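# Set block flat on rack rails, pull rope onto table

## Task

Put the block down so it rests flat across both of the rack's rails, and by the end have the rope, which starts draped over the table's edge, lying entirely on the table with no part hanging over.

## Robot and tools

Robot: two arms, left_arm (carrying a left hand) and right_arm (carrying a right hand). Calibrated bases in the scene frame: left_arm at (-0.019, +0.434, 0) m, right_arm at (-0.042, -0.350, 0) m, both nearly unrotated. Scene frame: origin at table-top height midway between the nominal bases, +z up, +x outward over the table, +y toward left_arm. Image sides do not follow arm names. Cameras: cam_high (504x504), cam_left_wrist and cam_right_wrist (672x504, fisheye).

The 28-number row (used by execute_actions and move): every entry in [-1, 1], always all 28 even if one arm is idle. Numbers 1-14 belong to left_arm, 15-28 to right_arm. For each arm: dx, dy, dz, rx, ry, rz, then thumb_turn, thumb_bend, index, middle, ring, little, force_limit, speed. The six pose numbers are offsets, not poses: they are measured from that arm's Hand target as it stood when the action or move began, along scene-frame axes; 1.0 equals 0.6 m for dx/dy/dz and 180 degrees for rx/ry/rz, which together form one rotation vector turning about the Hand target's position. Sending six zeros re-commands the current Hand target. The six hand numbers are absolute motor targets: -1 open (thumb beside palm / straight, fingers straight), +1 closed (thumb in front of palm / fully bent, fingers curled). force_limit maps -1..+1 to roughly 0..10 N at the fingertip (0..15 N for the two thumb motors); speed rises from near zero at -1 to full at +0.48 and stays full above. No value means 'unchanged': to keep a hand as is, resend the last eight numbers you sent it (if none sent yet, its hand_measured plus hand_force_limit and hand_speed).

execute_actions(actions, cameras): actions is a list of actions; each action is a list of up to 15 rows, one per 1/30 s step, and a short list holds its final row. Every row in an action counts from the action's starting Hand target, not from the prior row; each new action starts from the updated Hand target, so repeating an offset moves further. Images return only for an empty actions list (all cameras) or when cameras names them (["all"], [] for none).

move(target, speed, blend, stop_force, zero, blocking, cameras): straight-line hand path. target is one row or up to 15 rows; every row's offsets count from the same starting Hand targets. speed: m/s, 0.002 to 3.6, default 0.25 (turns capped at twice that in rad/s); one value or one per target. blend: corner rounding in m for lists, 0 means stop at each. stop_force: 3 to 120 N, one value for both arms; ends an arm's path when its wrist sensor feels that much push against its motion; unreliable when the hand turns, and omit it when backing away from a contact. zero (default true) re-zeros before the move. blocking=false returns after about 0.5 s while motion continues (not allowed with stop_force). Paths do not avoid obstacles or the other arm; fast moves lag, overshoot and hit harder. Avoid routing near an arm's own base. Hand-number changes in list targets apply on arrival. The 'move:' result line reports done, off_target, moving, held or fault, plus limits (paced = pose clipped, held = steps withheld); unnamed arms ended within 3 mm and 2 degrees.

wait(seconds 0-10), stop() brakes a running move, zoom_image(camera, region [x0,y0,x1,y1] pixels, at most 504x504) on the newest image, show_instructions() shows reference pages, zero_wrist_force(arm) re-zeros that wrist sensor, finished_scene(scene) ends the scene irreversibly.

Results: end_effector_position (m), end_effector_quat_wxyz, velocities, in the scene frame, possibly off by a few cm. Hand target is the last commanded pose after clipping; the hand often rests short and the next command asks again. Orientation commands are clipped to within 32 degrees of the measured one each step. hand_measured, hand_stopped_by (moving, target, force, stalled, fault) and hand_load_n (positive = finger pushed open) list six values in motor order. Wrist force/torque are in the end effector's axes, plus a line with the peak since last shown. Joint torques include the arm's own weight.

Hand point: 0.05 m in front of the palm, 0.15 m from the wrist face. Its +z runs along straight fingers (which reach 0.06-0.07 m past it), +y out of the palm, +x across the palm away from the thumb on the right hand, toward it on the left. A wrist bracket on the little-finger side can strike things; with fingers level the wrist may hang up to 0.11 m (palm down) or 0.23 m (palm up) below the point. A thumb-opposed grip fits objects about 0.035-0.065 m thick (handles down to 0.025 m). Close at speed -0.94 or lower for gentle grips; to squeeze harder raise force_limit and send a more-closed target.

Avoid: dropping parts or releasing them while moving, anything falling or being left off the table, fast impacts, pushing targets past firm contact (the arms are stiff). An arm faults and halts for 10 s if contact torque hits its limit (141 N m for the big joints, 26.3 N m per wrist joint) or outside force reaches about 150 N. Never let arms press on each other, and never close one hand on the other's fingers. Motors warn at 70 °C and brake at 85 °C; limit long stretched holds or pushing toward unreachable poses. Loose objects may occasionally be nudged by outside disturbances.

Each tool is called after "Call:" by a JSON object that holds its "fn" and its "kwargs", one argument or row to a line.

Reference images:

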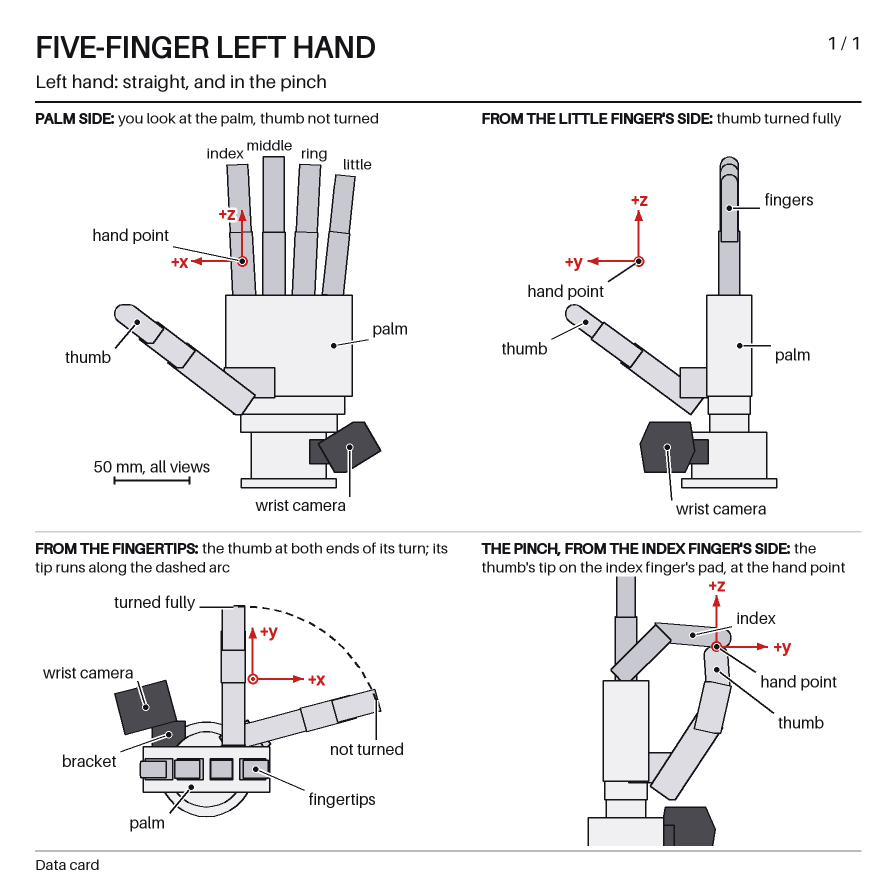

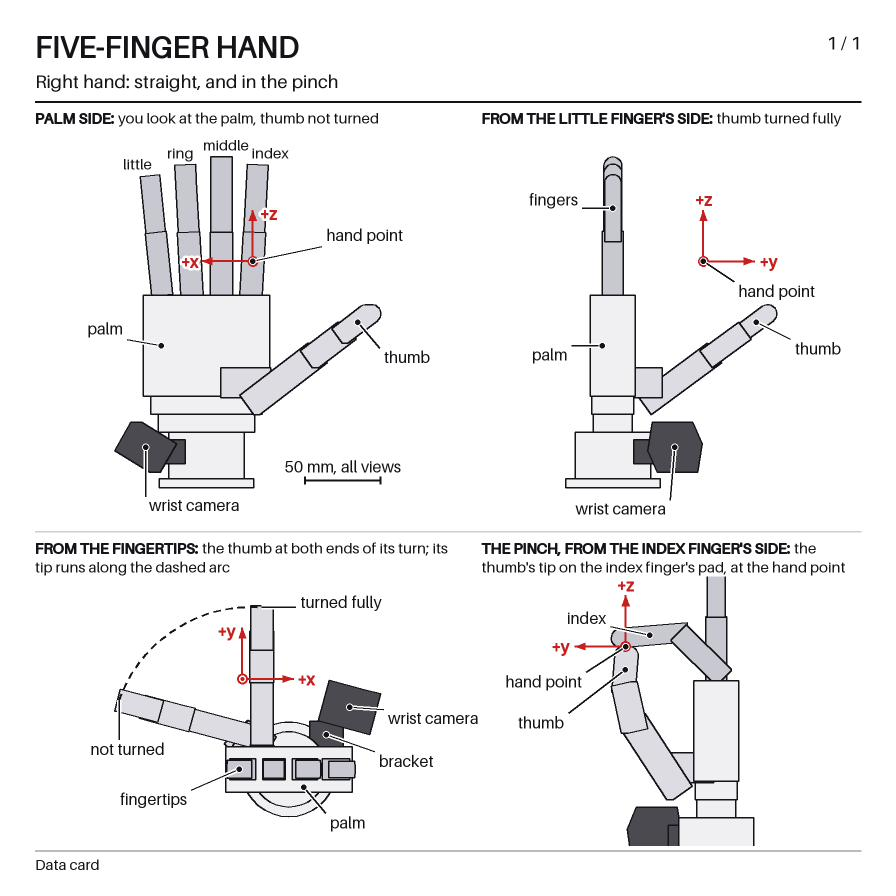

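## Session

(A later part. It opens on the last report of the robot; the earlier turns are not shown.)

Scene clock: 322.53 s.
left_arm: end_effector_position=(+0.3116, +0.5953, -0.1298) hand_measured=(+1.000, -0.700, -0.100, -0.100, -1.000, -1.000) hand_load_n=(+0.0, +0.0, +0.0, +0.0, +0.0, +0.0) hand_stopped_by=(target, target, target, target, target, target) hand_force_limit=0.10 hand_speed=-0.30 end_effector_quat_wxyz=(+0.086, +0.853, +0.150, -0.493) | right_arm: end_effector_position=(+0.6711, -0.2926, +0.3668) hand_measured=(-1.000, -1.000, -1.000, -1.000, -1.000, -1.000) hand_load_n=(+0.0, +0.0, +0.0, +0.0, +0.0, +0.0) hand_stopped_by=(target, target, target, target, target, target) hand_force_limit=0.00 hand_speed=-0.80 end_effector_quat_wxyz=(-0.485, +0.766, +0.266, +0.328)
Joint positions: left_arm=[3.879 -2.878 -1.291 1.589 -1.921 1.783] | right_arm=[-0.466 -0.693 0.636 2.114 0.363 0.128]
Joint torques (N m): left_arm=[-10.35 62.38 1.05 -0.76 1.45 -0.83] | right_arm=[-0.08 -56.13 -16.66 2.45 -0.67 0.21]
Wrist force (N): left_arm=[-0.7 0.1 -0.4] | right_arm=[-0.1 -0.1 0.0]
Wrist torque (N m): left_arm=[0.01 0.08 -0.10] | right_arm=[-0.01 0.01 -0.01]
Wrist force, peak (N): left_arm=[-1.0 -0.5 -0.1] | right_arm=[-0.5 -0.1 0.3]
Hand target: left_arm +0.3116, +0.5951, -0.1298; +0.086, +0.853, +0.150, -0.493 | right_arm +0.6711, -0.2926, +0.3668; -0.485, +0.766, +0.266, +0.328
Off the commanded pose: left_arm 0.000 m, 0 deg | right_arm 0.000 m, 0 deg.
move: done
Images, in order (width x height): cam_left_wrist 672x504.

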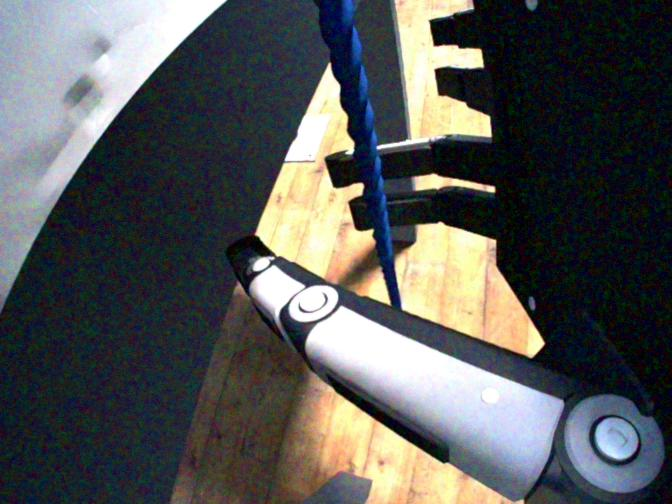

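Call:
{"fn": "move", "kwargs": {
  "target": [0,0,0,0,0,0,1,0.2,-0.1,-0.1,-1,-1,0.1,-0.5,0,0,0,0,0,0,-1,-1,-1,-1,-1,-1,0,-0.8],
  "speed": 0.05
}}

Call:
{"fn": "move", "kwargs": {
  "target": [0,0,0,0,0,0,1,0.2,0.7,0.7,-1,-1,0.1,-0.8,0,0,0,0,0,0,-1,-1,-1,-1,-1,-1,0,-0.8],
  "speed": 0.05,
  "cameras": ["cam_left_wrist"]
}}

Call:
{"fn": "zoom_image", "kwargs": {
  "camera": "cam_left_wrist",
  "region": [230, 100, 470, 280]
}}

Scene clock: 335.03 s.
left_arm: end_effector_position=(+0.3116, +0.5950, -0.1298) hand_measured=(+1.000, +0.200, -0.100, -0.100, -1.000, -1.000) hand_load_n=(+0.5, +0.0, +0.0, +0.0, +0.0, -0.5) hand_stopped_by=(target, target, target, target, target, target) hand_force_limit=0.10 hand_speed=-0.50 end_effector_quat_wxyz=(+0.086, +0.853, +0.150, -0.493) | right_arm: end_effector_position=(+0.6711, -0.2926, +0.3668) hand_measured=(-1.000, -1.000, -1.000, -1.000, -1.000, -1.000) hand_load_n=(+0.0, +0.0, +0.0, +0.0, +0.0, +0.0) hand_stopped_by=(target, target, target, target, target, target) hand_force_limit=0.00 hand_speed=-0.80 end_effector_quat_wxyz=(-0.485, +0.766, +0.266, +0.328)
Joint positions: left_arm=[3.879 -2.878 -1.291 1.589 -1.921 1.783] | right_arm=[-0.466 -0.693 0.636 2.114 0.363 0.128]
Joint torques (N m): left_arm=[-10.12 62.14 1.03 -1.12 0.51 -1.1] | right_arm=[0.1 -55.87 -16.9 2.39 -0.57 0.11]
Wrist force (N): left_arm=[-0.7 0.1 -0.1] | right_arm=[0.0 0.1 0.1]
Wrist torque (N m): left_arm=[0.00 0.07 -0.09] | right_arm=[0.01 0.00 0.01]
Wrist force, peak (N): left_arm=[-1.1 0.1 -0.2] | right_arm=[-0.1 -0.5 -0.1]
Hand target: left_arm +0.3116, +0.5951, -0.1298; +0.086, +0.853, +0.150, -0.493 | right_arm +0.6711, -0.2926, +0.3668; -0.485, +0.766, +0.266, +0.328
Off the commanded pose: left_arm 0.000 m, 0 deg | right_arm 0.000 m, 0 deg.
move: done

Scene clock: 335.93 s.
left_arm: end_effector_position=(+0.3116, +0.5950, -0.1298) hand_measured=(+1.000, +0.200, +0.248, +0.228, -1.000, -1.000) hand_load_n=(+0.0, +1.5, +8.0, +9.0, +0.0, +0.0) hand_stopped_by=(target, target, force, force, target, target) hand_force_limit=0.10 hand_speed=-0.80 end_effector_quat_wxyz=(+0.086, +0.853, +0.150, -0.493) | right_arm: end_effector_position=(+0.6711, -0.2926, +0.3668) hand_measured=(-1.000, -1.000, -1.000, -1.000, -1.000, -1.000) hand_load_n=(+0.0, +0.0, +0.0, +0.0, -0.5, +0.0) hand_stopped_by=(target, target, target, target, target, target) hand_force_limit=0.00 hand_speed=-0.80 end_effector_quat_wxyz=(-0.485, +0.766, +0.266, +0.328)
Joint positions: left_arm=[3.879 -2.878 -1.291 1.589 -1.921 1.783] | right_arm=[-0.466 -0.693 0.636 2.114 0.363 0.128]
Joint torques (N m): left_arm=[-10.82 62.59 0.89 -1.53 -0.36 -1.02] | right_arm=[-0.18 -56.42 -16.65 2.34 -0.64 0.15]
Wrist force (N): left_arm=[-0.6 0.2 -0.1] | right_arm=[0.0 -0.1 0.0]
Wrist torque (N m): left_arm=[0.01 0.08 -0.09] | right_arm=[-0.02 -0.01 0.00]
Wrist force, peak (N): left_arm=[-0.8 0.0 -0.2] | right_arm=[-0.3 -0.4 0.0]
Hand target: left_arm +0.3116, +0.5951, -0.1298; +0.086, +0.853, +0.150, -0.493 | right_arm +0.6711, -0.2926, +0.3668; -0.485, +0.766, +0.266, +0.328
Off the commanded pose: left_arm 0.000 m, 0 deg | right_arm 0.000 m, 0 deg.
move: done
Images, in order (width x height): cam_left_wrist 672x504.

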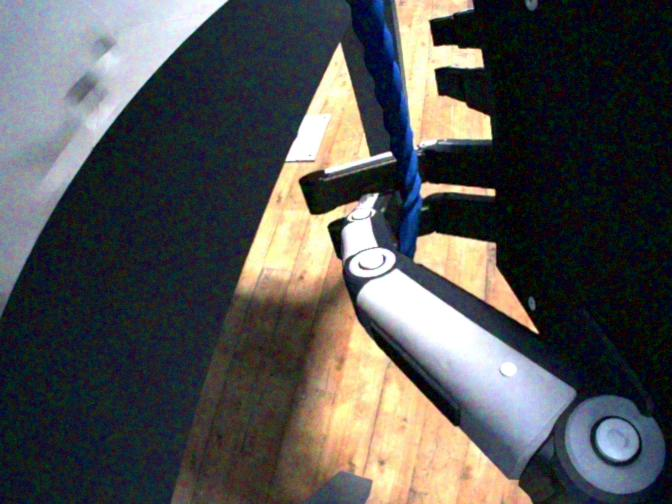

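Scaled by 2.100 from the camera's 672x504 image, which has a finer 960x720 frame.

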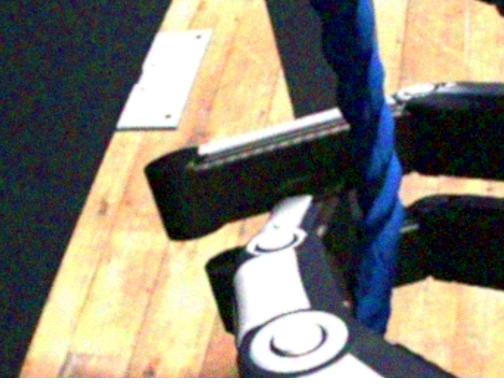

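Call:
{"fn": "move", "kwargs": {
  "target": [0,0,0,0,0,0,1,-0.7,-0.1,-0.1,-1,-1,0.1,-0.3,0,0,0,0,0,0,-1,-1,-1,-1,-1,-1,0,-0.8],
  "speed": 0.05
}}

Call:
{"fn": "move", "kwargs": {
  "target": [0.0065,0.0112,0,0,0,0,1,-0.7,-0.1,-0.1,-1,-1,0.1,-0.3,0,0,0,0,0,0,-1,-1,-1,-1,-1,-1,0,-0.8],
  "speed": 0.05,
  "cameras": ["cam_left_wrist"]
}}

Call:
{"fn": "move", "kwargs": {
  "target": [0,0,0,0,0,0,1,0.1,-0.1,-0.1,-1,-1,0.1,-0.6,0,0,0,0,0,0,-1,-1,-1,-1,-1,-1,0,-0.8],
  "speed": 0.05,
  "cameras": ["cam_left_wrist"]
}}

Call:
{"fn": "zoom_image", "kwargs": {
  "camera": "cam_left_wrist",
  "region": [230, 100, 470, 280]
}}

Scene clock: 361.43 s.
left_arm: end_effector_position=(+0.3116, +0.5951, -0.1298) hand_measured=(+1.000, -0.700, -0.100, -0.100, -1.000, -1.000) hand_load_n=(+0.0, +0.0, +0.0, +0.0, +0.0, +0.0) hand_stopped_by=(target, target, target, target, target, target) hand_force_limit=0.10 hand_speed=-0.30 end_effector_quat_wxyz=(+0.086, +0.853, +0.150, -0.493) | right_arm: end_effector_position=(+0.6711, -0.2926, +0.3668) hand_measured=(-1.000, -1.000, -1.000, -1.000, -1.000, -1.000) hand_load_n=(+0.0, +0.0, +0.0, +0.0, +0.0, +0.0) hand_stopped_by=(target, target, target, target, target, target) hand_force_limit=0.00 hand_speed=-0.80 end_effector_quat_wxyz=(-0.485, +0.766, +0.266, +0.328)
Joint positions: left_arm=[3.879 -2.878 -1.291 1.589 -1.921 1.783] | right_arm=[-0.466 -0.693 0.636 2.114 0.363 0.128]
Joint torques (N m): left_arm=[-9.59 61 8.12 -4.17 -1.22 -0.97] | right_arm=[0.25 -56.96 -15.95 2.41 -0.47 0.07]
Wrist force (N): left_arm=[-0.7 0.1 -0.3] | right_arm=[-0.3 0.3 -0.2]
Wrist torque (N m): left_arm=[0.01 0.08 -0.09] | right_arm=[0.06 0.04 -0.01]
Wrist force, peak (N): left_arm=[-0.9 0.3 -0.3] | right_arm=[-0.5 -0.2 -0.1]
Hand target: left_arm +0.3116, +0.5951, -0.1298; +0.086, +0.853, +0.150, -0.493 | right_arm +0.6711, -0.2926, +0.3668; -0.485, +0.766, +0.266, +0.328
Off the commanded pose: left_arm 0.000 m, 0 deg | right_arm 0.000 m, 0 deg.
move: done

Scene clock: 362.33 s.
left_arm: end_effector_position=(+0.3155, +0.6017, -0.1298) hand_measured=(+1.000, -0.700, -0.100, -0.100, -1.000, -1.000) hand_load_n=(+0.0, +0.0, +0.0, +0.0, +0.0, +0.0) hand_stopped_by=(target, target, target, target, target, target) hand_force_limit=0.10 hand_speed=-0.30 end_effector_quat_wxyz=(+0.086, +0.853, +0.150, -0.493) | right_arm: end_effector_position=(+0.6711, -0.2926, +0.3668) hand_measured=(-1.000, -1.000, -1.000, -1.000, -1.000, -1.000) hand_load_n=(+0.0, +0.0, +0.0, +0.0, +0.0, +0.0) hand_stopped_by=(target, target, target, target, target, target) hand_force_limit=0.00 hand_speed=-0.80 end_effector_quat_wxyz=(-0.485, +0.766, +0.266, +0.328)
Joint positions: left_arm=[3.883 -2.887 -1.265 1.572 -1.924 1.785] | right_arm=[-0.466 -0.693 0.636 2.114 0.363 0.128]
Joint torques (N m): left_arm=[11 48.3 17.13 -4.53 -1.91 1.86] | right_arm=[0.06 -56.67 -16.24 2.34 -0.52 0.12]
Wrist force (N): left_arm=[-0.5 0.1 0.1] | right_arm=[0.0 -0.1 -0.1]
Wrist torque (N m): left_arm=[-0.01 0.05 -0.21] | right_arm=[-0.01 0.00 -0.01]
Wrist force, peak (N): left_arm=[-0.9 0.1 0.0] | right_arm=[-0.4 0.2 0.0]
Hand target: left_arm +0.3155, +0.6018, -0.1298; +0.086, +0.853, +0.150, -0.493 | right_arm +0.6711, -0.2926, +0.3668; -0.485, +0.766, +0.266, +0.328
Off the commanded pose: left_arm 0.000 m, 0 deg | right_arm 0.000 m, 0 deg.
move: done
Images, in order (width x height): cam_left_wrist 672x504.

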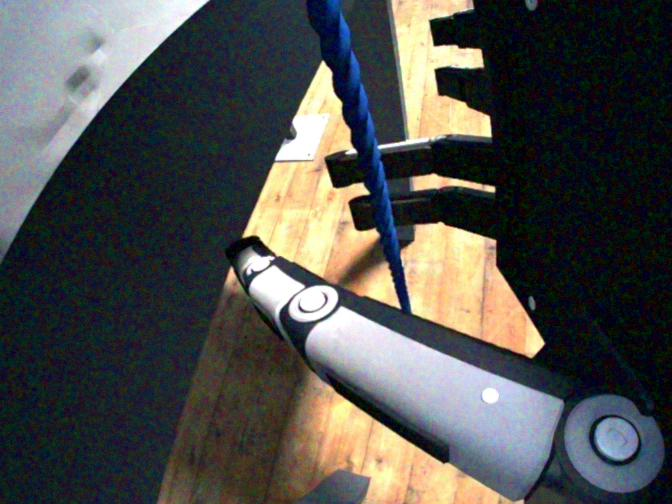

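Scene clock: 364.00 s.
left_arm: end_effector_position=(+0.3155, +0.6018, -0.1298) hand_measured=(+1.000, +0.100, -0.100, -0.100, -1.000, -1.000) hand_load_n=(+0.0, +0.0, +0.0, +0.0, +0.0, +0.0) hand_stopped_by=(target, target, target, target, target, target) hand_force_limit=0.10 hand_speed=-0.60 end_effector_quat_wxyz=(+0.086, +0.853, +0.150, -0.493) | right_arm: end_effector_position=(+0.6711, -0.2926, +0.3668) hand_measured=(-1.000, -1.000, -1.000, -1.000, -1.000, -1.000) hand_load_n=(+0.0, +0.0, +0.0, +0.0, -0.5, +0.0) hand_stopped_by=(target, target, target, target, target, target) hand_force_limit=0.00 hand_speed=-0.80 end_effector_quat_wxyz=(-0.485, +0.766, +0.266, +0.328)
Joint positions: left_arm=[3.883 -2.887 -1.264 1.571 -1.924 1.785] | right_arm=[-0.466 -0.693 0.636 2.114 0.363 0.128]
Joint torques (N m): left_arm=[11.58 47.33 16 -4.4 -1.2 1.88] | right_arm=[0 -56.38 -16.02 2.26 -0.43 0.17]
Wrist force (N): left_arm=[-0.8 -0.1 0.1] | right_arm=[0.0 0.0 0.0]
Wrist torque (N m): left_arm=[-0.03 0.10 -0.22] | right_arm=[0.00 0.00 0.00]
Wrist force, peak (N): left_arm=[-0.8 -0.1 -0.1] | right_arm=[-0.2 0.4 0.1]
Hand target: left_arm +0.3155, +0.6018, -0.1298; +0.086, +0.853, +0.150, -0.493 | right_arm +0.6711, -0.2926, +0.3668; -0.485, +0.766, +0.266, +0.328
Off the commanded pose: left_arm 0.000 m, 0 deg | right_arm 0.000 m, 0 deg.
move: done
Images, in order (width x height): cam_left_wrist 672x504.

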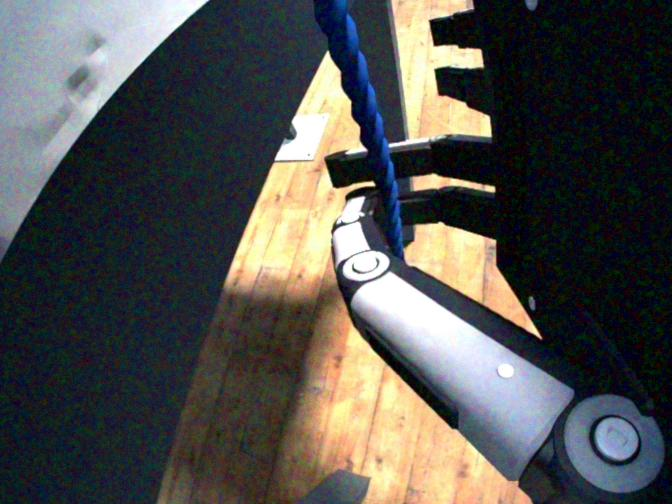

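Scaled by 2.100 from the camera's 672x504 image, which has a finer 960x720 frame.

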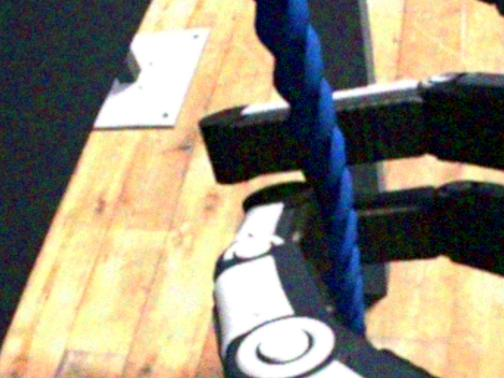

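Call:
{"fn": "move", "kwargs": {
  "target": [-0.0045,0.0141,0,0,0,0,1,0.1,-0.1,-0.1,-1,-1,0.1,-0.6,0,0,0,0,0,0,-1,-1,-1,-1,-1,-1,0,-0.8],
  "speed": 0.05,
  "cameras": ["cam_left_wrist"]
}}

Call:
{"fn": "move", "kwargs": {
  "target": [0,0,0,0,0,0,1,0.1,0.7,0.7,-1,-1,0.1,-0.8,0,0,0,0,0,0,-1,-1,-1,-1,-1,-1,0,-0.8],
  "speed": 0.05,
  "cameras": ["cam_left_wrist"]
}}

Call:
{"fn": "zoom_image", "kwargs": {
  "camera": "cam_left_wrist",
  "region": [230, 100, 470, 280]
}}

Scene clock: 373.33 s.
left_arm: end_effector_position=(+0.3129, +0.6100, -0.1298) hand_measured=(+1.000, +0.100, -0.100, -0.100, -1.000, -1.000) hand_load_n=(+0.0, +0.0, +0.0, +0.0, +0.0, +0.0) hand_stopped_by=(target, target, target, target, target, target) hand_force_limit=0.10 hand_speed=-0.60 end_effector_quat_wxyz=(+0.086, +0.853, +0.150, -0.493) | right_arm: end_effector_position=(+0.6711, -0.2926, +0.3668) hand_measured=(-1.000, -1.000, -1.000, -1.000, -1.000, -1.000) hand_load_n=(+0.0, +0.0, +0.0, -0.5, +0.0, +0.0) hand_stopped_by=(target, target, target, target, target, target) hand_force_limit=0.00 hand_speed=-0.80 end_effector_quat_wxyz=(-0.485, +0.766, +0.266, +0.328)
Joint positions: left_arm=[3.896 -2.889 -1.256 1.568 -1.936 1.793] | right_arm=[-0.466 -0.693 0.636 2.114 0.363 0.128]
Joint torques (N m): left_arm=[10.63 46.97 15.68 -4.59 -1.62 1.86] | right_arm=[0.02 -57.01 -16.02 2.22 -0.4 0.2]
Wrist force (N): left_arm=[-0.7 0.0 0.3] | right_arm=[-0.3 0.1 0.1]
Wrist torque (N m): left_arm=[-0.04 0.08 -0.22] | right_arm=[0.01 0.03 -0.02]
Wrist force, peak (N): left_arm=[-1.0 -0.2 0.3] | right_arm=[-0.6 0.1 -0.1]
Hand target: left_arm +0.3128, +0.6102, -0.1298; +0.086, +0.853, +0.150, -0.493 | right_arm +0.6711, -0.2926, +0.3668; -0.485, +0.766, +0.266, +0.328
Off the commanded pose: left_arm 0.000 m, 0 deg | right_arm 0.000 m, 0 deg.
move: done
Images, in order (width x height): cam_left_wrist 672x504.

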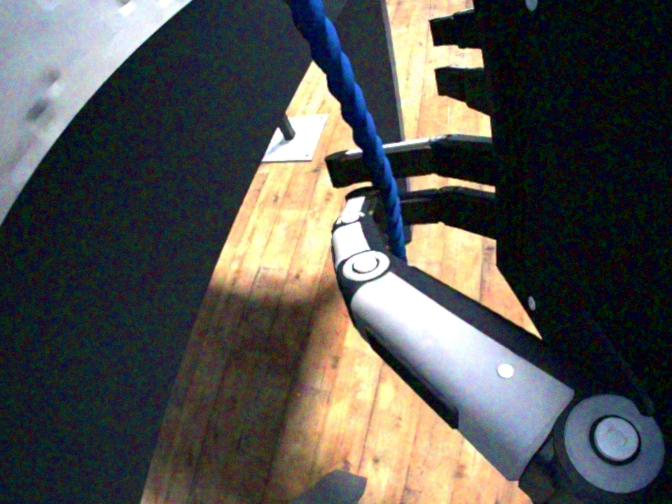

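Scene clock: 374.23 s.
left_arm: end_effector_position=(+0.3128, +0.6102, -0.1298) hand_measured=(+1.000, +0.100, +0.248, +0.228, -1.000, -1.000) hand_load_n=(+0.0, +1.5, +9.0, +9.0, +0.0, +0.0) hand_stopped_by=(target, target, force, force, target, target) hand_force_limit=0.10 hand_speed=-0.80 end_effector_quat_wxyz=(+0.086, +0.853, +0.150, -0.493) | right_arm: end_effector_position=(+0.6711, -0.2926, +0.3668) hand_measured=(-1.000, -1.000, -1.000, -1.000, -1.000, -1.000) hand_load_n=(+0.0, +0.0, +0.0, +0.0, +0.0, +0.0) hand_stopped_by=(target, target, target, target, target, target) hand_force_limit=0.00 hand_speed=-0.80 end_effector_quat_wxyz=(-0.485, +0.766, +0.266, +0.328)
Joint positions: left_arm=[3.897 -2.889 -1.256 1.568 -1.936 1.793] | right_arm=[-0.466 -0.693 0.636 2.114 0.363 0.128]
Joint torques (N m): left_arm=[11.51 47.6 15.94 -4.36 -1.63 1.81] | right_arm=[-0.03 -56.67 -15.92 2.29 -0.4 0.06]
Wrist force (N): left_arm=[-0.6 0.1 0.1] | right_arm=[-0.1 0.1 -0.1]
Wrist torque (N m): left_arm=[0.00 0.05 -0.21] | right_arm=[0.03 0.02 0.00]
Wrist force, peak (N): left_arm=[-0.9 -0.1 0.1] | right_arm=[-0.1 0.2 -0.3]
Hand target: left_arm +0.3128, +0.6102, -0.1298; +0.086, +0.853, +0.150, -0.493 | right_arm +0.6711, -0.2926, +0.3668; -0.485, +0.766, +0.266, +0.328
Off the commanded pose: left_arm 0.000 m, 0 deg | right_arm 0.000 m, 0 deg.
move: done
Images, in order (width x height): cam_left_wrist 672x504.

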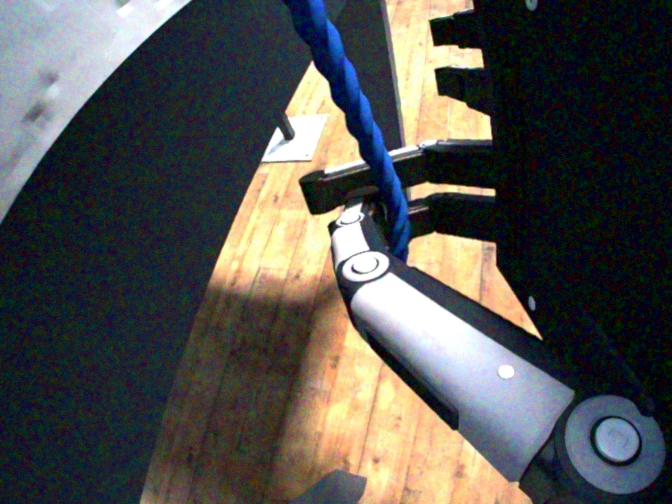

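Scaled by 2.100 from the camera's 672x504 image, which has a finer 960x720 frame.

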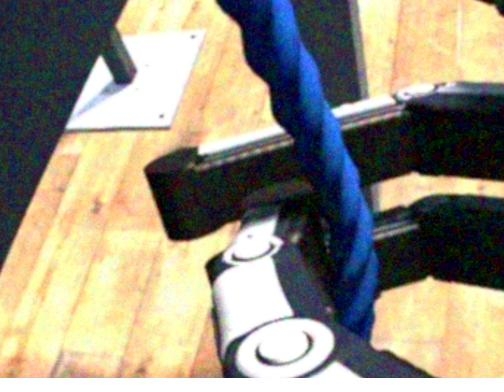

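Call:
{"fn": "move", "kwargs": {
  "target": [0,0,0,0,0,0,1,0.1,0.05,0.05,-1,-1,0.1,-0.4,0,0,0,0,0,0,-1,-1,-1,-1,-1,-1,0,-0.8],
  "speed": 0.05
}}

Call:
{"fn": "move", "kwargs": {
  "target": [0,0,0,0,0,0,1,1.0,0.05,0.05,-1,-1,0.1,-0.7,0,0,0,0,0,0,-1,-1,-1,-1,-1,-1,0,-0.8],
  "speed": 0.05,
  "cameras": ["cam_left_wrist"]
}}

Call:
{"fn": "zoom_image", "kwargs": {
  "camera": "cam_left_wrist",
  "region": [280, 100, 520, 280]
}}

Scene clock: 392.13 s.
left_arm: end_effector_position=(+0.3128, +0.6102, -0.1298) hand_measured=(+1.000, +0.100, +0.050, +0.050, -1.000, -1.000) hand_load_n=(+0.5, +0.0, +0.0, +0.0, +0.0, +0.0) hand_stopped_by=(target, target, target, target, target, target) hand_force_limit=0.10 hand_speed=-0.40 end_effector_quat_wxyz=(+0.086, +0.853, +0.150, -0.493) | right_arm: end_effector_position=(+0.6711, -0.2926, +0.3668) hand_measured=(-1.000, -1.000, -1.000, -1.000, -1.000, -1.000) hand_load_n=(+0.0, +0.0, +0.0, +0.0, +0.0, +0.0) hand_stopped_by=(target, target, target, target, target, target) hand_force_limit=0.00 hand_speed=-0.80 end_effector_quat_wxyz=(-0.485, +0.766, +0.266, +0.328)
Joint positions: left_arm=[3.897 -2.889 -1.256 1.568 -1.936 1.793] | right_arm=[-0.466 -0.693 0.636 2.114 0.363 0.128]
Joint torques (N m): left_arm=[12.02 47.77 7.31 -1.35 0.13 1.67] | right_arm=[0.24 -57.95 -15.64 2.19 -0.24 0.15]
Wrist force (N): left_arm=[-0.8 -0.2 -0.2] | right_arm=[-0.2 0.0 -0.1]
Wrist torque (N m): left_arm=[-0.03 0.08 -0.21] | right_arm=[0.02 0.03 -0.01]
Wrist force, peak (N): left_arm=[-0.9 -0.1 -0.1] | right_arm=[-0.5 -0.1 -0.1]
Hand target: left_arm +0.3128, +0.6102, -0.1298; +0.086, +0.853, +0.150, -0.493 | right_arm +0.6711, -0.2926, +0.3668; -0.485, +0.766, +0.266, +0.328
Off the commanded pose: left_arm 0.000 m, 0 deg | right_arm 0.000 m, 0 deg.
move: done

Scene clock: 393.67 s.
left_arm: end_effector_position=(+0.3128, +0.6102, -0.1298) hand_measured=(+1.000, +0.634, +0.050, +0.050, -1.000, -1.000) hand_load_n=(+0.0, +9.5, +1.0, +0.0, +0.0, +0.0) hand_stopped_by=(target, force, target, target, target, target) hand_force_limit=0.10 hand_speed=-0.70 end_effector_quat_wxyz=(+0.086, +0.853, +0.150, -0.493) | right_arm: end_effector_position=(+0.6711, -0.2926, +0.3668) hand_measured=(-1.000, -1.000, -1.000, -1.000, -1.000, -1.000) hand_load_n=(+0.0, +0.0, +0.0, +0.0, +0.0, +0.0) hand_stopped_by=(target, target, target, target, target, target) hand_force_limit=0.00 hand_speed=-0.80 end_effector_quat_wxyz=(-0.485, +0.766, +0.266, +0.328)
Joint positions: left_arm=[3.897 -2.889 -1.256 1.568 -1.936 1.793] | right_arm=[-0.466 -0.693 0.636 2.114 0.363 0.128]
Joint torques (N m): left_arm=[11.25 47.72 5.78 -1.39 0.31 1.7] | right_arm=[-0.3 -57.47 -15.77 2.16 -0.31 0.13]
Wrist force (N): left_arm=[-1.2 0.2 -0.1] | right_arm=[-0.3 0.1 0.0]
Wrist torque (N m): left_arm=[-0.03 0.07 -0.24] | right_arm=[0.01 0.03 -0.02]
Wrist force, peak (N): left_arm=[-1.4 0.1 0.2] | right_arm=[-0.1 -0.3 -0.3]
Hand target: left_arm +0.3128, +0.6102, -0.1298; +0.086, +0.853, +0.150, -0.493 | right_arm +0.6711, -0.2926, +0.3668; -0.485, +0.766, +0.266, +0.328
Off the commanded pose: left_arm 0.000 m, 0 deg | right_arm 0.000 m, 0 deg.
move: done
Images, in order (width x height): cam_left_wrist 672x504.

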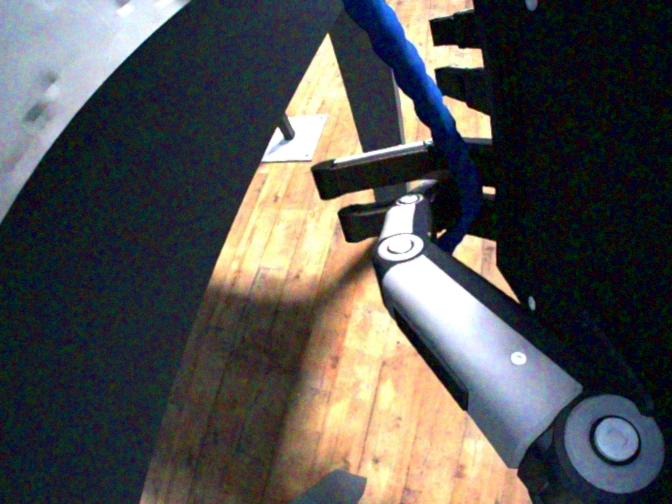

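Scaled by 2.100 from the camera's 672x504 image, which has a finer 960x720 frame.

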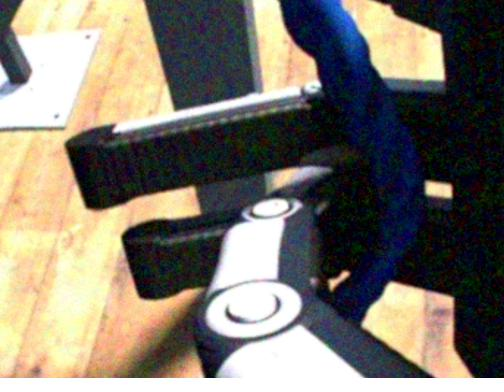

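Call:
{"fn": "move", "kwargs": {
  "target": [
    [0.0,0.06,0.02,0,0,0,1,1.0,0.25,0.25,-1,-1,0.1,-0.7,0,0,0,0,0,0,-1,-1,-1,-1,-1,-1,0,-0.8],
    [0.0,0.06,0.30,0,0,0,1,1.0,0.25,0.25,-1,-1,0.1,-0.7,0,0,0,0,0,0,-1,-1,-1,-1,-1,-1,0,-0.8]
  ],
  "speed": 0.08,
  "blend": 0.01,
  "cameras": ["all"]
}}

Call:
{"fn": "zoom_image", "kwargs": {
  "camera": "cam_left_wrist",
  "region": [0, 0, 500, 400]
}}

Scene clock: 423.20 s.
left_arm: end_effector_position=(+0.3128, +0.6462, +0.0500) hand_measured=(+1.000, +0.634, +0.248, +0.240, -1.000, -1.000) hand_load_n=(+1.5, +13.5, +4.0, +7.0, +0.0, +0.0) hand_stopped_by=(target, force, target, force, target, target) hand_force_limit=0.10 hand_speed=-0.70 end_effector_quat_wxyz=(+0.086, +0.853, +0.150, -0.493) | right_arm: end_effector_position=(+0.6711, -0.2926, +0.3668) hand_measured=(-1.000, -1.000, -1.000, -1.000, -1.000, -1.000) hand_load_n=(+0.0, +0.0, +0.0, +0.0, +0.0, +0.0) hand_stopped_by=(target, target, target, target, target, target) hand_force_limit=0.00 hand_speed=-0.80 end_effector_quat_wxyz=(-0.485, +0.766, +0.266, +0.328)
Joint positions: left_arm=[3.94 -2.579 -1.326 1.337 -1.973 1.818] | right_arm=[-0.466 -0.693 0.636 2.114 0.363 0.128]
Joint torques (N m): left_arm=[11.49 60.52 4.4 -4.55 -2.06 1.49] | right_arm=[0.09 -58.37 -14.81 2.11 0 0.17]
Wrist force (N): left_arm=[-0.5 0.0 0.1] | right_arm=[0.0 0.1 0.1]
Wrist torque (N m): left_arm=[-0.02 0.06 -0.18] | right_arm=[0.01 0.00 0.00]
Wrist force, peak (N): left_arm=[-1.5 0.5 -0.1] | right_arm=[-0.5 0.3 0.0]
Hand target: left_arm +0.3128, +0.6462, +0.0502; +0.086, +0.853, +0.150, -0.493 | right_arm +0.6711, -0.2926, +0.3668; -0.485, +0.766, +0.266, +0.328
Off the commanded pose: left_arm 0.000 m, 0 deg | right_arm 0.000 m, 0 deg.
move: done

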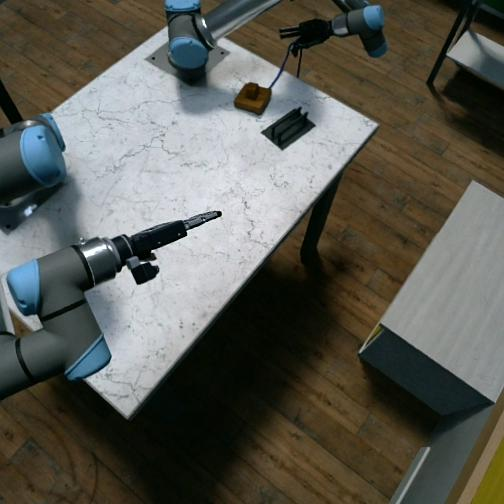

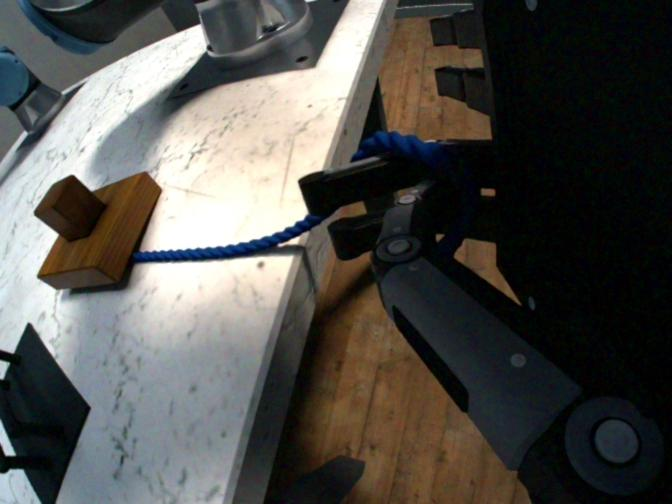

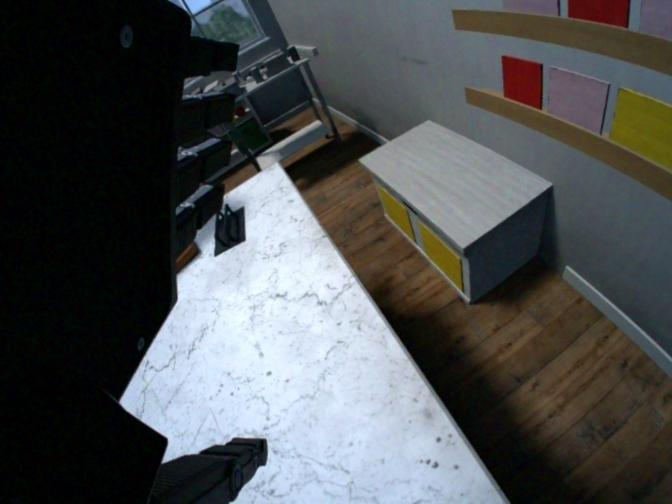

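Scaled by 1.008 from the camera's 672x504 image, which has a finer 960x720 frame.

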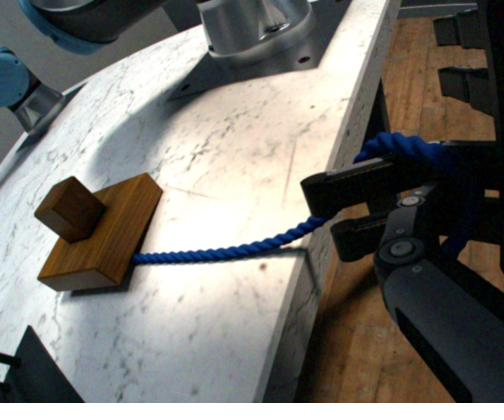

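Call:
{"fn": "move", "kwargs": {
  "target": [0.0,-0.02,0.22,0,0,0,1,1.0,0.25,0.25,-1,-1,0.1,-0.7,-0.368,0.488,-0.112,-0.0876,0.2658,-0.0414,1,-0.65,-1,-1,-1,-1,0.2,0],
  "speed": 0.25
}}

Call:
{"fn": "move", "kwargs": {
  "target": [0,0,0,0,0,0,1,1.0,0.25,0.25,-1,-1,0.1,-0.7,-0.25,0.483,-0.223,0,0,0,1,-0.65,-1,-1,-1,-1,0.2,0],
  "speed": 0.25,
  "cameras": ["all"]
}}

Call:
{"fn": "zoom_image", "kwargs": {
  "camera": "cam_right_wrist",
  "region": [180, 50, 660, 400]
}}

Scene clock: 453.63 s.
left_arm: end_effector_position=(+0.3128, +0.6342, +0.1822) hand_measured=(+1.000, +0.634, +0.248, +0.240, -1.000, -1.000) hand_load_n=(+1.5, +14.0, +4.0, +6.5, +0.0, +0.0) hand_stopped_by=(target, force, target, force, target, target) hand_force_limit=0.10 hand_speed=-0.70 end_effector_quat_wxyz=(+0.086, +0.853, +0.150, -0.493) | right_arm: end_effector_position=(+0.4503, +0.0001, +0.2996) hand_measured=(+1.000, -0.650, -1.000, -1.000, -1.000, -1.000) hand_load_n=(+0.0, +0.0, +0.0, +0.0, +0.0, +0.0) hand_stopped_by=(target, target, target, target, target, target) hand_force_limit=0.20 hand_speed=0.00 end_effector_quat_wxyz=(-0.422, +0.905, +0.040, -0.018)
Joint positions: left_arm=[3.926 -2.368 -1.336 1.134 -1.961 1.81] | right_arm=[0.093 -0.901 0.863 1.566 0.699 1.626]
Joint torques (N m): left_arm=[-10.85 57.4 22.14 -4.66 1.37 -1.15] | right_arm=[11.9 -34.93 -28.9 1.22 0.51 2.55]
Wrist force (N): left_arm=[-0.4 0.5 -0.1] | right_arm=[-0.5 -1.4 -0.3]
Wrist torque (N m): left_arm=[0.06 0.06 -0.08] | right_arm=[-0.13 0.08 -0.18]
Wrist force, peak (N): left_arm=[-0.3 1.1 0.5] | right_arm=[-0.9 -1.9 0.6]
Hand target: left_arm +0.3128, +0.6342, +0.1822; +0.086, +0.853, +0.150, -0.493 | right_arm +0.4503, +0.0002, +0.2996; -0.422, +0.905, +0.040, -0.018
Off the commanded pose: left_arm 0.000 m, 0 deg | right_arm 0.000 m, 0 deg.
move: done

Scene clock: 455.83 s.
left_arm: end_effector_position=(+0.3128, +0.6342, +0.1822) hand_measured=(+1.000, +0.634, +0.248, +0.240, -1.000, -1.000) hand_load_n=(+1.5, +14.0, +4.0, +6.5, +0.0, +0.0) hand_stopped_by=(target, force, target, force, target, target) hand_force_limit=0.10 hand_speed=-0.70 end_effector_quat_wxyz=(+0.086, +0.853, +0.150, -0.493) | right_arm: end_effector_position=(+0.3003, +0.2899, +0.1659) hand_measured=(+1.000, -0.650, -1.000, -1.000, -1.000, -1.000) hand_load_n=(+0.0, +0.0, +0.0, +0.0, +0.0, +0.0) hand_stopped_by=(target, target, target, target, target, target) hand_force_limit=0.20 hand_speed=0.00 end_effector_quat_wxyz=(-0.422, +0.905, +0.040, -0.018)
Joint positions: left_arm=[3.926 -2.368 -1.336 1.134 -1.961 1.81] | right_arm=[0.66 -0.784 0.871 0.89 0.888 2.389]
Joint torques (N m): left_arm=[-10.93 58.39 22.9 -4.63 1.38 -1.1] | right_arm=[13.6 -40.04 -29.33 0.23 0.97 2.69]
Wrist force (N): left_arm=[-0.6 0.4 0.3] | right_arm=[-0.2 -1.2 -0.3]
Wrist torque (N m): left_arm=[0.00 0.10 -0.09] | right_arm=[-0.10 0.05 -0.15]
Wrist force, peak (N): left_arm=[-0.6 0.8 0.1] | right_arm=[-0.5 -1.7 0.8]
Hand target: left_arm +0.3128, +0.6342, +0.1822; +0.086, +0.853, +0.150, -0.493 | right_arm +0.3003, +0.2900, +0.1658; -0.422, +0.905, +0.040, -0.018
Off the commanded pose: left_arm 0.000 m, 0 deg | right_arm 0.000 m, 0 deg.
move: done

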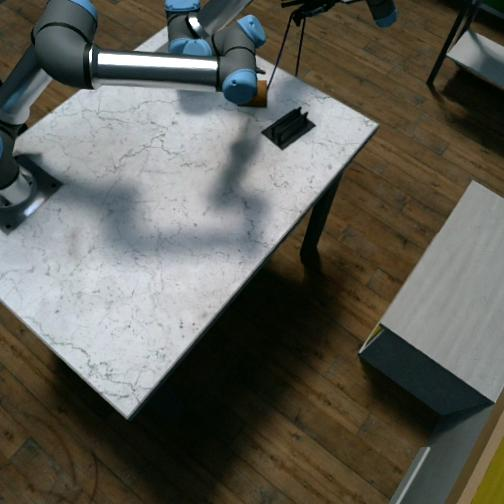

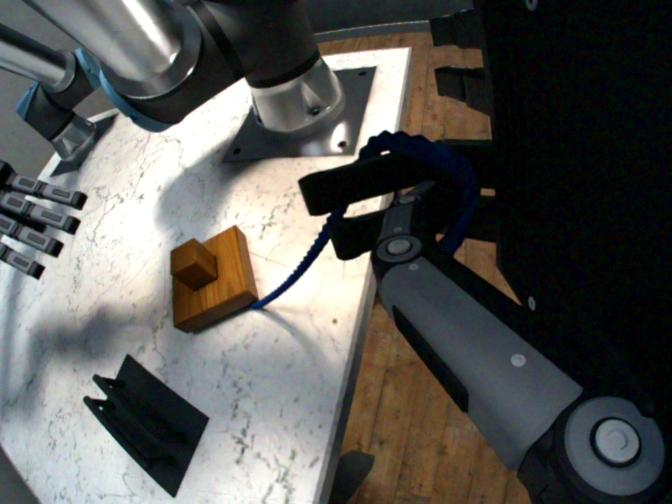

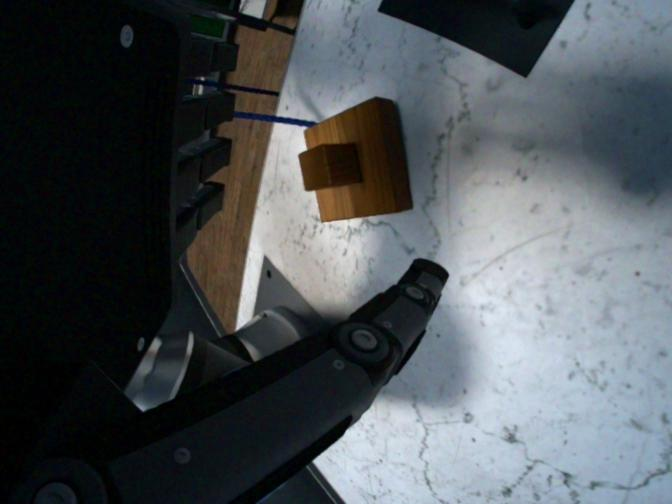

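Scaled by 1.050 from the camera's 672x504 image, which has a finer 960x720 frame.

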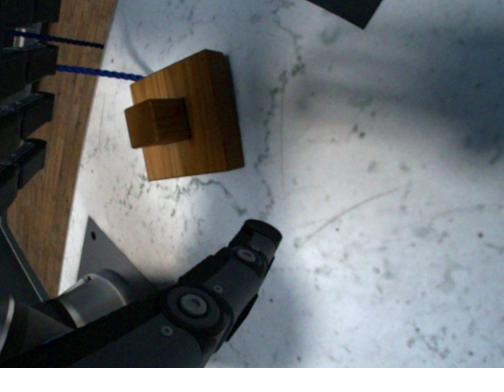

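Call:
{"fn": "zoom_image", "kwargs": {
  "camera": "cam_right_wrist",
  "region": [270, 80, 430, 240]
}}

Call:
{"fn": "zoom_image", "kwargs": {
  "camera": "cam_left_wrist",
  "region": [60, 200, 300, 500]
}}

Scaled by 3.150 from the camera's 672x504 image, which has a finer 960x720 frame.

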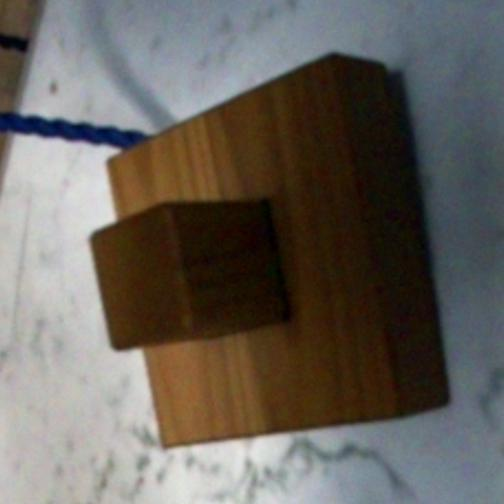

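Scaled by 1.680 from the camera's 672x504 image, which has a finer 960x720 frame.

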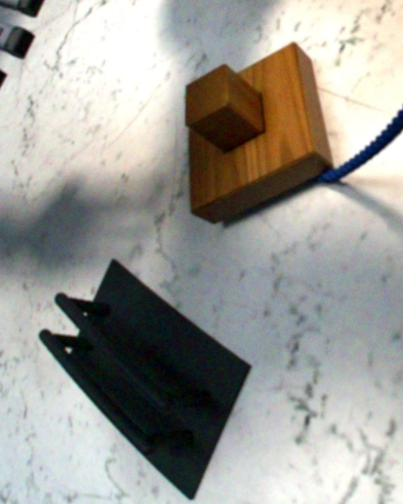

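Call:
{"fn": "move", "kwargs": {
  "target": [0.167,-0.05,-0.03,0,0,0,1,1.0,0.25,0.25,-1,-1,0.1,-0.7,0,0,0.0,0,0,0.1667,1,-0.65,-1,-1,-1,-1,0.2,0],
  "speed": 0.15
}}

Call:
{"fn": "move", "kwargs": {
  "target": [0,0,0,0,0,0,1,1.0,0.25,0.25,-1,-1,0.1,-0.7,-0.018,0.218,-0.055,0,0,0,1,-0.65,-1,-1,-1,-1,0.2,0],
  "speed": 0.15,
  "cameras": ["all"]
}}

Call:
{"fn": "zoom_image", "kwargs": {
  "camera": "cam_right_wrist",
  "region": [230, 50, 590, 370]
}}

Scene clock: 515.63 s.
left_arm: end_effector_position=(+0.4130, +0.6042, +0.1642) hand_measured=(+1.000, +0.634, +0.248, +0.240, -1.000, -1.000) hand_load_n=(+1.5, +13.5, +4.0, +6.5, +0.0, -0.5) hand_stopped_by=(target, force, target, force, target, target) hand_force_limit=0.10 hand_speed=-0.70 end_effector_quat_wxyz=(+0.086, +0.853, +0.150, -0.493) | right_arm: end_effector_position=(+0.3000, +0.2898, +0.1657) hand_measured=(+1.000, -0.650, -1.000, -1.000, -1.000, -1.000) hand_load_n=(+0.0, +0.0, +0.0, +0.0, +0.0, +0.0) hand_stopped_by=(target, target, target, target, target, target) hand_force_limit=0.20 hand_speed=0.00 end_effector_quat_wxyz=(-0.404, +0.864, +0.272, -0.126)
Joint positions: left_arm=[3.782 -2.552 -1.032 0.987 -1.838 1.729] | right_arm=[0.643 -0.338 0.141 1.691 0.7 1.668]
Joint torques (N m): left_arm=[-10.11 49 23.56 -4.61 1.46 -0.96] | right_arm=[13.38 -49.41 -29.37 4.25 0.51 -2.15]
Wrist force (N): left_arm=[-0.3 0.0 0.7] | right_arm=[0.0 -1.4 -0.6]
Wrist torque (N m): left_arm=[-0.06 0.07 -0.04] | right_arm=[-0.12 0.01 0.06]
Wrist force, peak (N): left_arm=[-0.8 0.8 0.3] | right_arm=[-0.1 -1.8 -0.5]
Hand target: left_arm +0.4130, +0.6042, +0.1642; +0.086, +0.853, +0.150, -0.493 | right_arm +0.3003, +0.2900, +0.1658; -0.403, +0.864, +0.273, -0.127
Off the commanded pose: left_arm 0.000 m, 0 deg | right_arm 0.000 m, 0 deg.
move: done

Scene clock: 517.43 s.
left_arm: end_effector_position=(+0.4130, +0.6042, +0.1642) hand_measured=(+1.000, +0.634, +0.248, +0.240, -1.000, -1.000) hand_load_n=(+1.5, +14.0, +4.5, +6.5, +0.0, +0.0) hand_stopped_by=(target, force, target, force, target, target) hand_force_limit=0.10 hand_speed=-0.70 end_effector_quat_wxyz=(+0.086, +0.853, +0.150, -0.493) | right_arm: end_effector_position=(+0.2887, +0.4198, +0.1325) hand_measured=(+1.000, -0.650, -1.000, -1.000, -1.000, -1.000) hand_load_n=(+0.0, +0.0, +0.0, +0.0, +0.0, +0.0) hand_stopped_by=(target, target, target, target, target, target) hand_force_limit=0.20 hand_speed=0.00 end_effector_quat_wxyz=(-0.494, +0.839, +0.226, -0.020)
Joint positions: left_arm=[3.782 -2.552 -1.032 0.987 -1.838 1.729] | right_arm=[0.769 -0.285 0.035 1.146 0.713 2.161]
Joint torques (N m): left_arm=[-10.86 49.74 23.74 -4.66 1.53 -1.02] | right_arm=[11.8 -50.34 -29.35 0.11 -2.78 2.78]
Wrist force (N): left_arm=[-0.4 0.1 0.4] | right_arm=[0.0 -1.5 0.0]
Wrist torque (N m): left_arm=[-0.02 0.07 -0.04] | right_arm=[-0.16 -0.01 -0.13]
Wrist force, peak (N): left_arm=[-0.9 0.2 0.7] | right_arm=[-0.4 -1.8 -0.5]
Hand target: left_arm +0.4130, +0.6042, +0.1642; +0.086, +0.853, +0.150, -0.493 | right_arm +0.2895, +0.4208, +0.1328; -0.403, +0.864, +0.273, -0.127
Off the commanded pose: left_arm 0.000 m, 0 deg | right_arm 0.001 m, 17 deg.
elbow stopped short (right arm): the move would have taken joint 3 (elbow) straighter than the controller allows.
move: off_target (right_arm)

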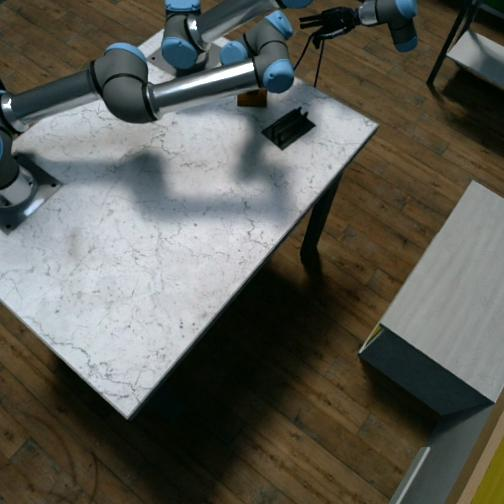

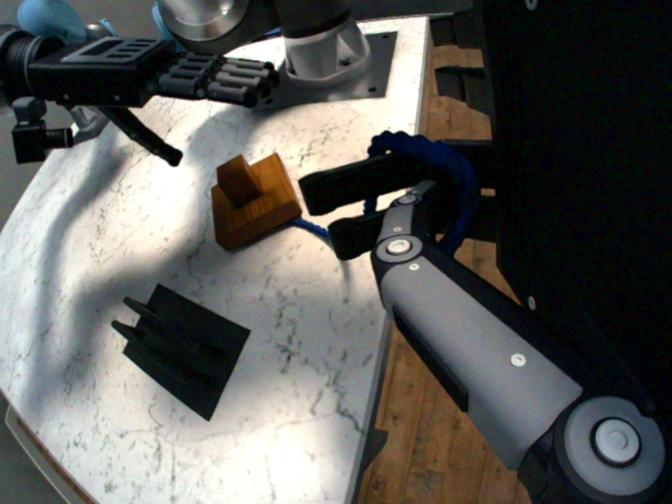

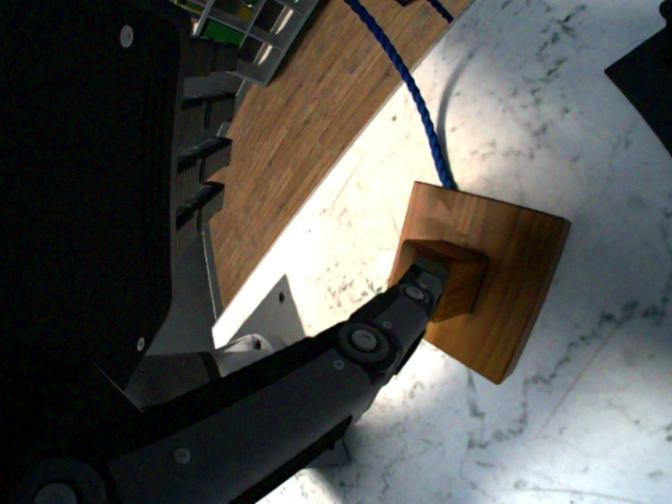

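Scaled by 1.400 from the camera's 672x504 image, which has a finer 960x720 frame.

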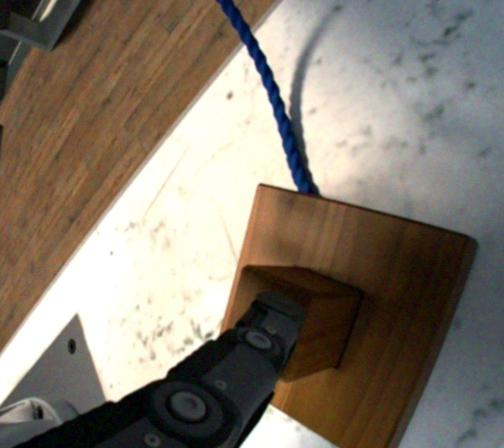

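Call:
{"fn": "move", "kwargs": {
  "target": [0,0,0,0,0,0,1,1.0,0.25,0.25,-1,-1,0.1,-0.7,0,-0.001,-0.055,0.045,0.032,0.002,1,-0.65,-1,-1,-1,-1,0.2,0],
  "speed": 0.12,
  "cameras": ["cam_high","cam_right_wrist"]
}}

Call:
{"fn": "zoom_image", "kwargs": {
  "camera": "cam_right_wrist",
  "region": [180, 50, 600, 370]
}}

Scene clock: 590.33 s.
left_arm: end_effector_position=(+0.4130, +0.6042, +0.1642) hand_measured=(+1.000, +0.634, +0.248, +0.240, -1.000, -1.000) hand_load_n=(+2.0, +14.0, +4.0, +6.5, +0.0, +0.0) hand_stopped_by=(target, force, target, force, target, target) hand_force_limit=0.10 hand_speed=-0.70 end_effector_quat_wxyz=(+0.086, +0.853, +0.150, -0.493) | right_arm: end_effector_position=(+0.2887, +0.4193, +0.0997) hand_measured=(+1.000, -0.650, -1.000, -1.000, -1.000, -1.000) hand_load_n=(+0.0, +0.0, +0.0, +0.0, +0.0, +0.0) hand_stopped_by=(target, target, target, target, target, target) hand_force_limit=0.20 hand_speed=0.00 end_effector_quat_wxyz=(-0.533, +0.813, +0.223, -0.075) end_effector_velocity=(+0.000, +0.000, +0.000) end_effector_angular_velocity=(+0.001, +0.006, -0.001)
Joint positions: left_arm=[3.782 -2.552 -1.032 0.987 -1.838 1.729] | right_arm=[0.732 -0.214 0.035 1.106 0.553 2.165]
Joint velocities: left_arm=[within noise] | right_arm=[-0.001 0.001 0 -0.002 -0.004 0.006]
Joint torques (N m): left_arm=[-11.55 50.13 24.63 -4.52 1.29 -1.09] | right_arm=[-12.45 -51.74 -28.06 0.31 -2.8 2.77]
Wrist force (N): left_arm=[-0.6 0.1 0.4] | right_arm=[0.3 -1.6 0.3]
Wrist torque (N m): left_arm=[-0.02 0.10 -0.06] | right_arm=[-0.23 -0.08 -0.12]
Wrist force, peak (N): left_arm=[-0.8 0.4 0.8] | right_arm=[0.1 -1.9 -0.1]
Hand target: left_arm +0.4130, +0.6042, +0.1642; +0.086, +0.853, +0.150, -0.493 | right_arm +0.2895, +0.4202, +0.0998; -0.476, +0.825, +0.263, -0.151
Off the commanded pose: left_arm 0.000 m, 0 deg | right_arm 0.001 m, 12 deg.
elbow stopped short (right arm): the move would have taken joint 3 (elbow) straighter than the controller allows.
move: off_target (right_arm)
Images, in order (width x height): cam_high 504x504, cam_right_wrist 672x504.

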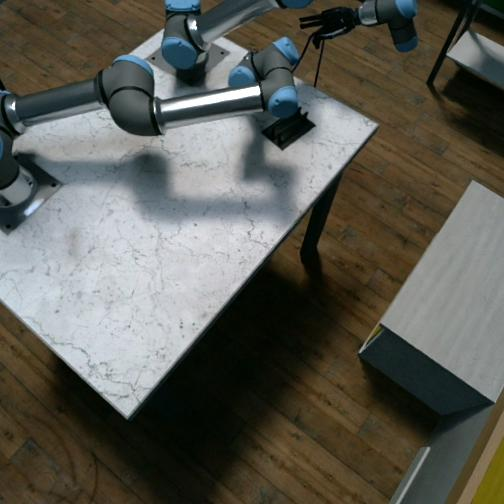

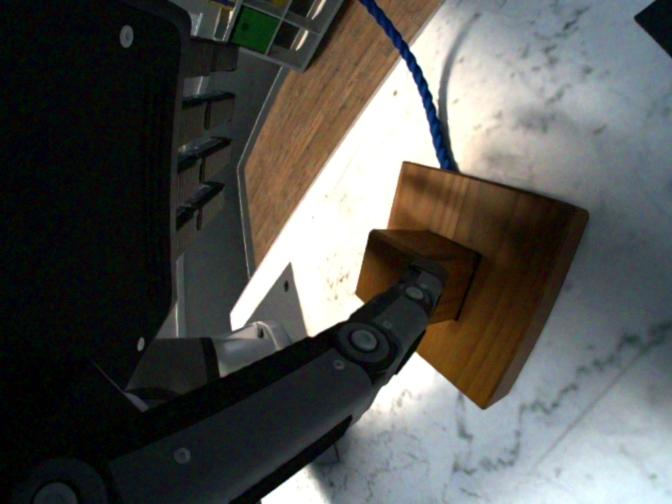

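Scaled by 1.200 from the camera's 672x504 image, which has a finer 960x720 frame.

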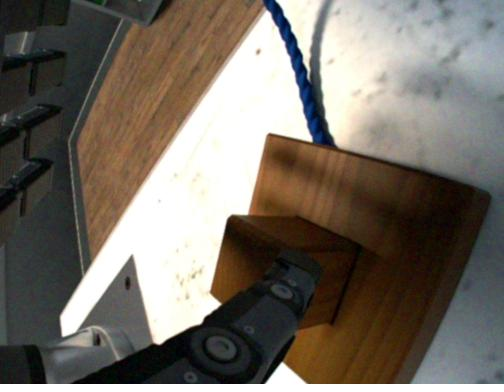

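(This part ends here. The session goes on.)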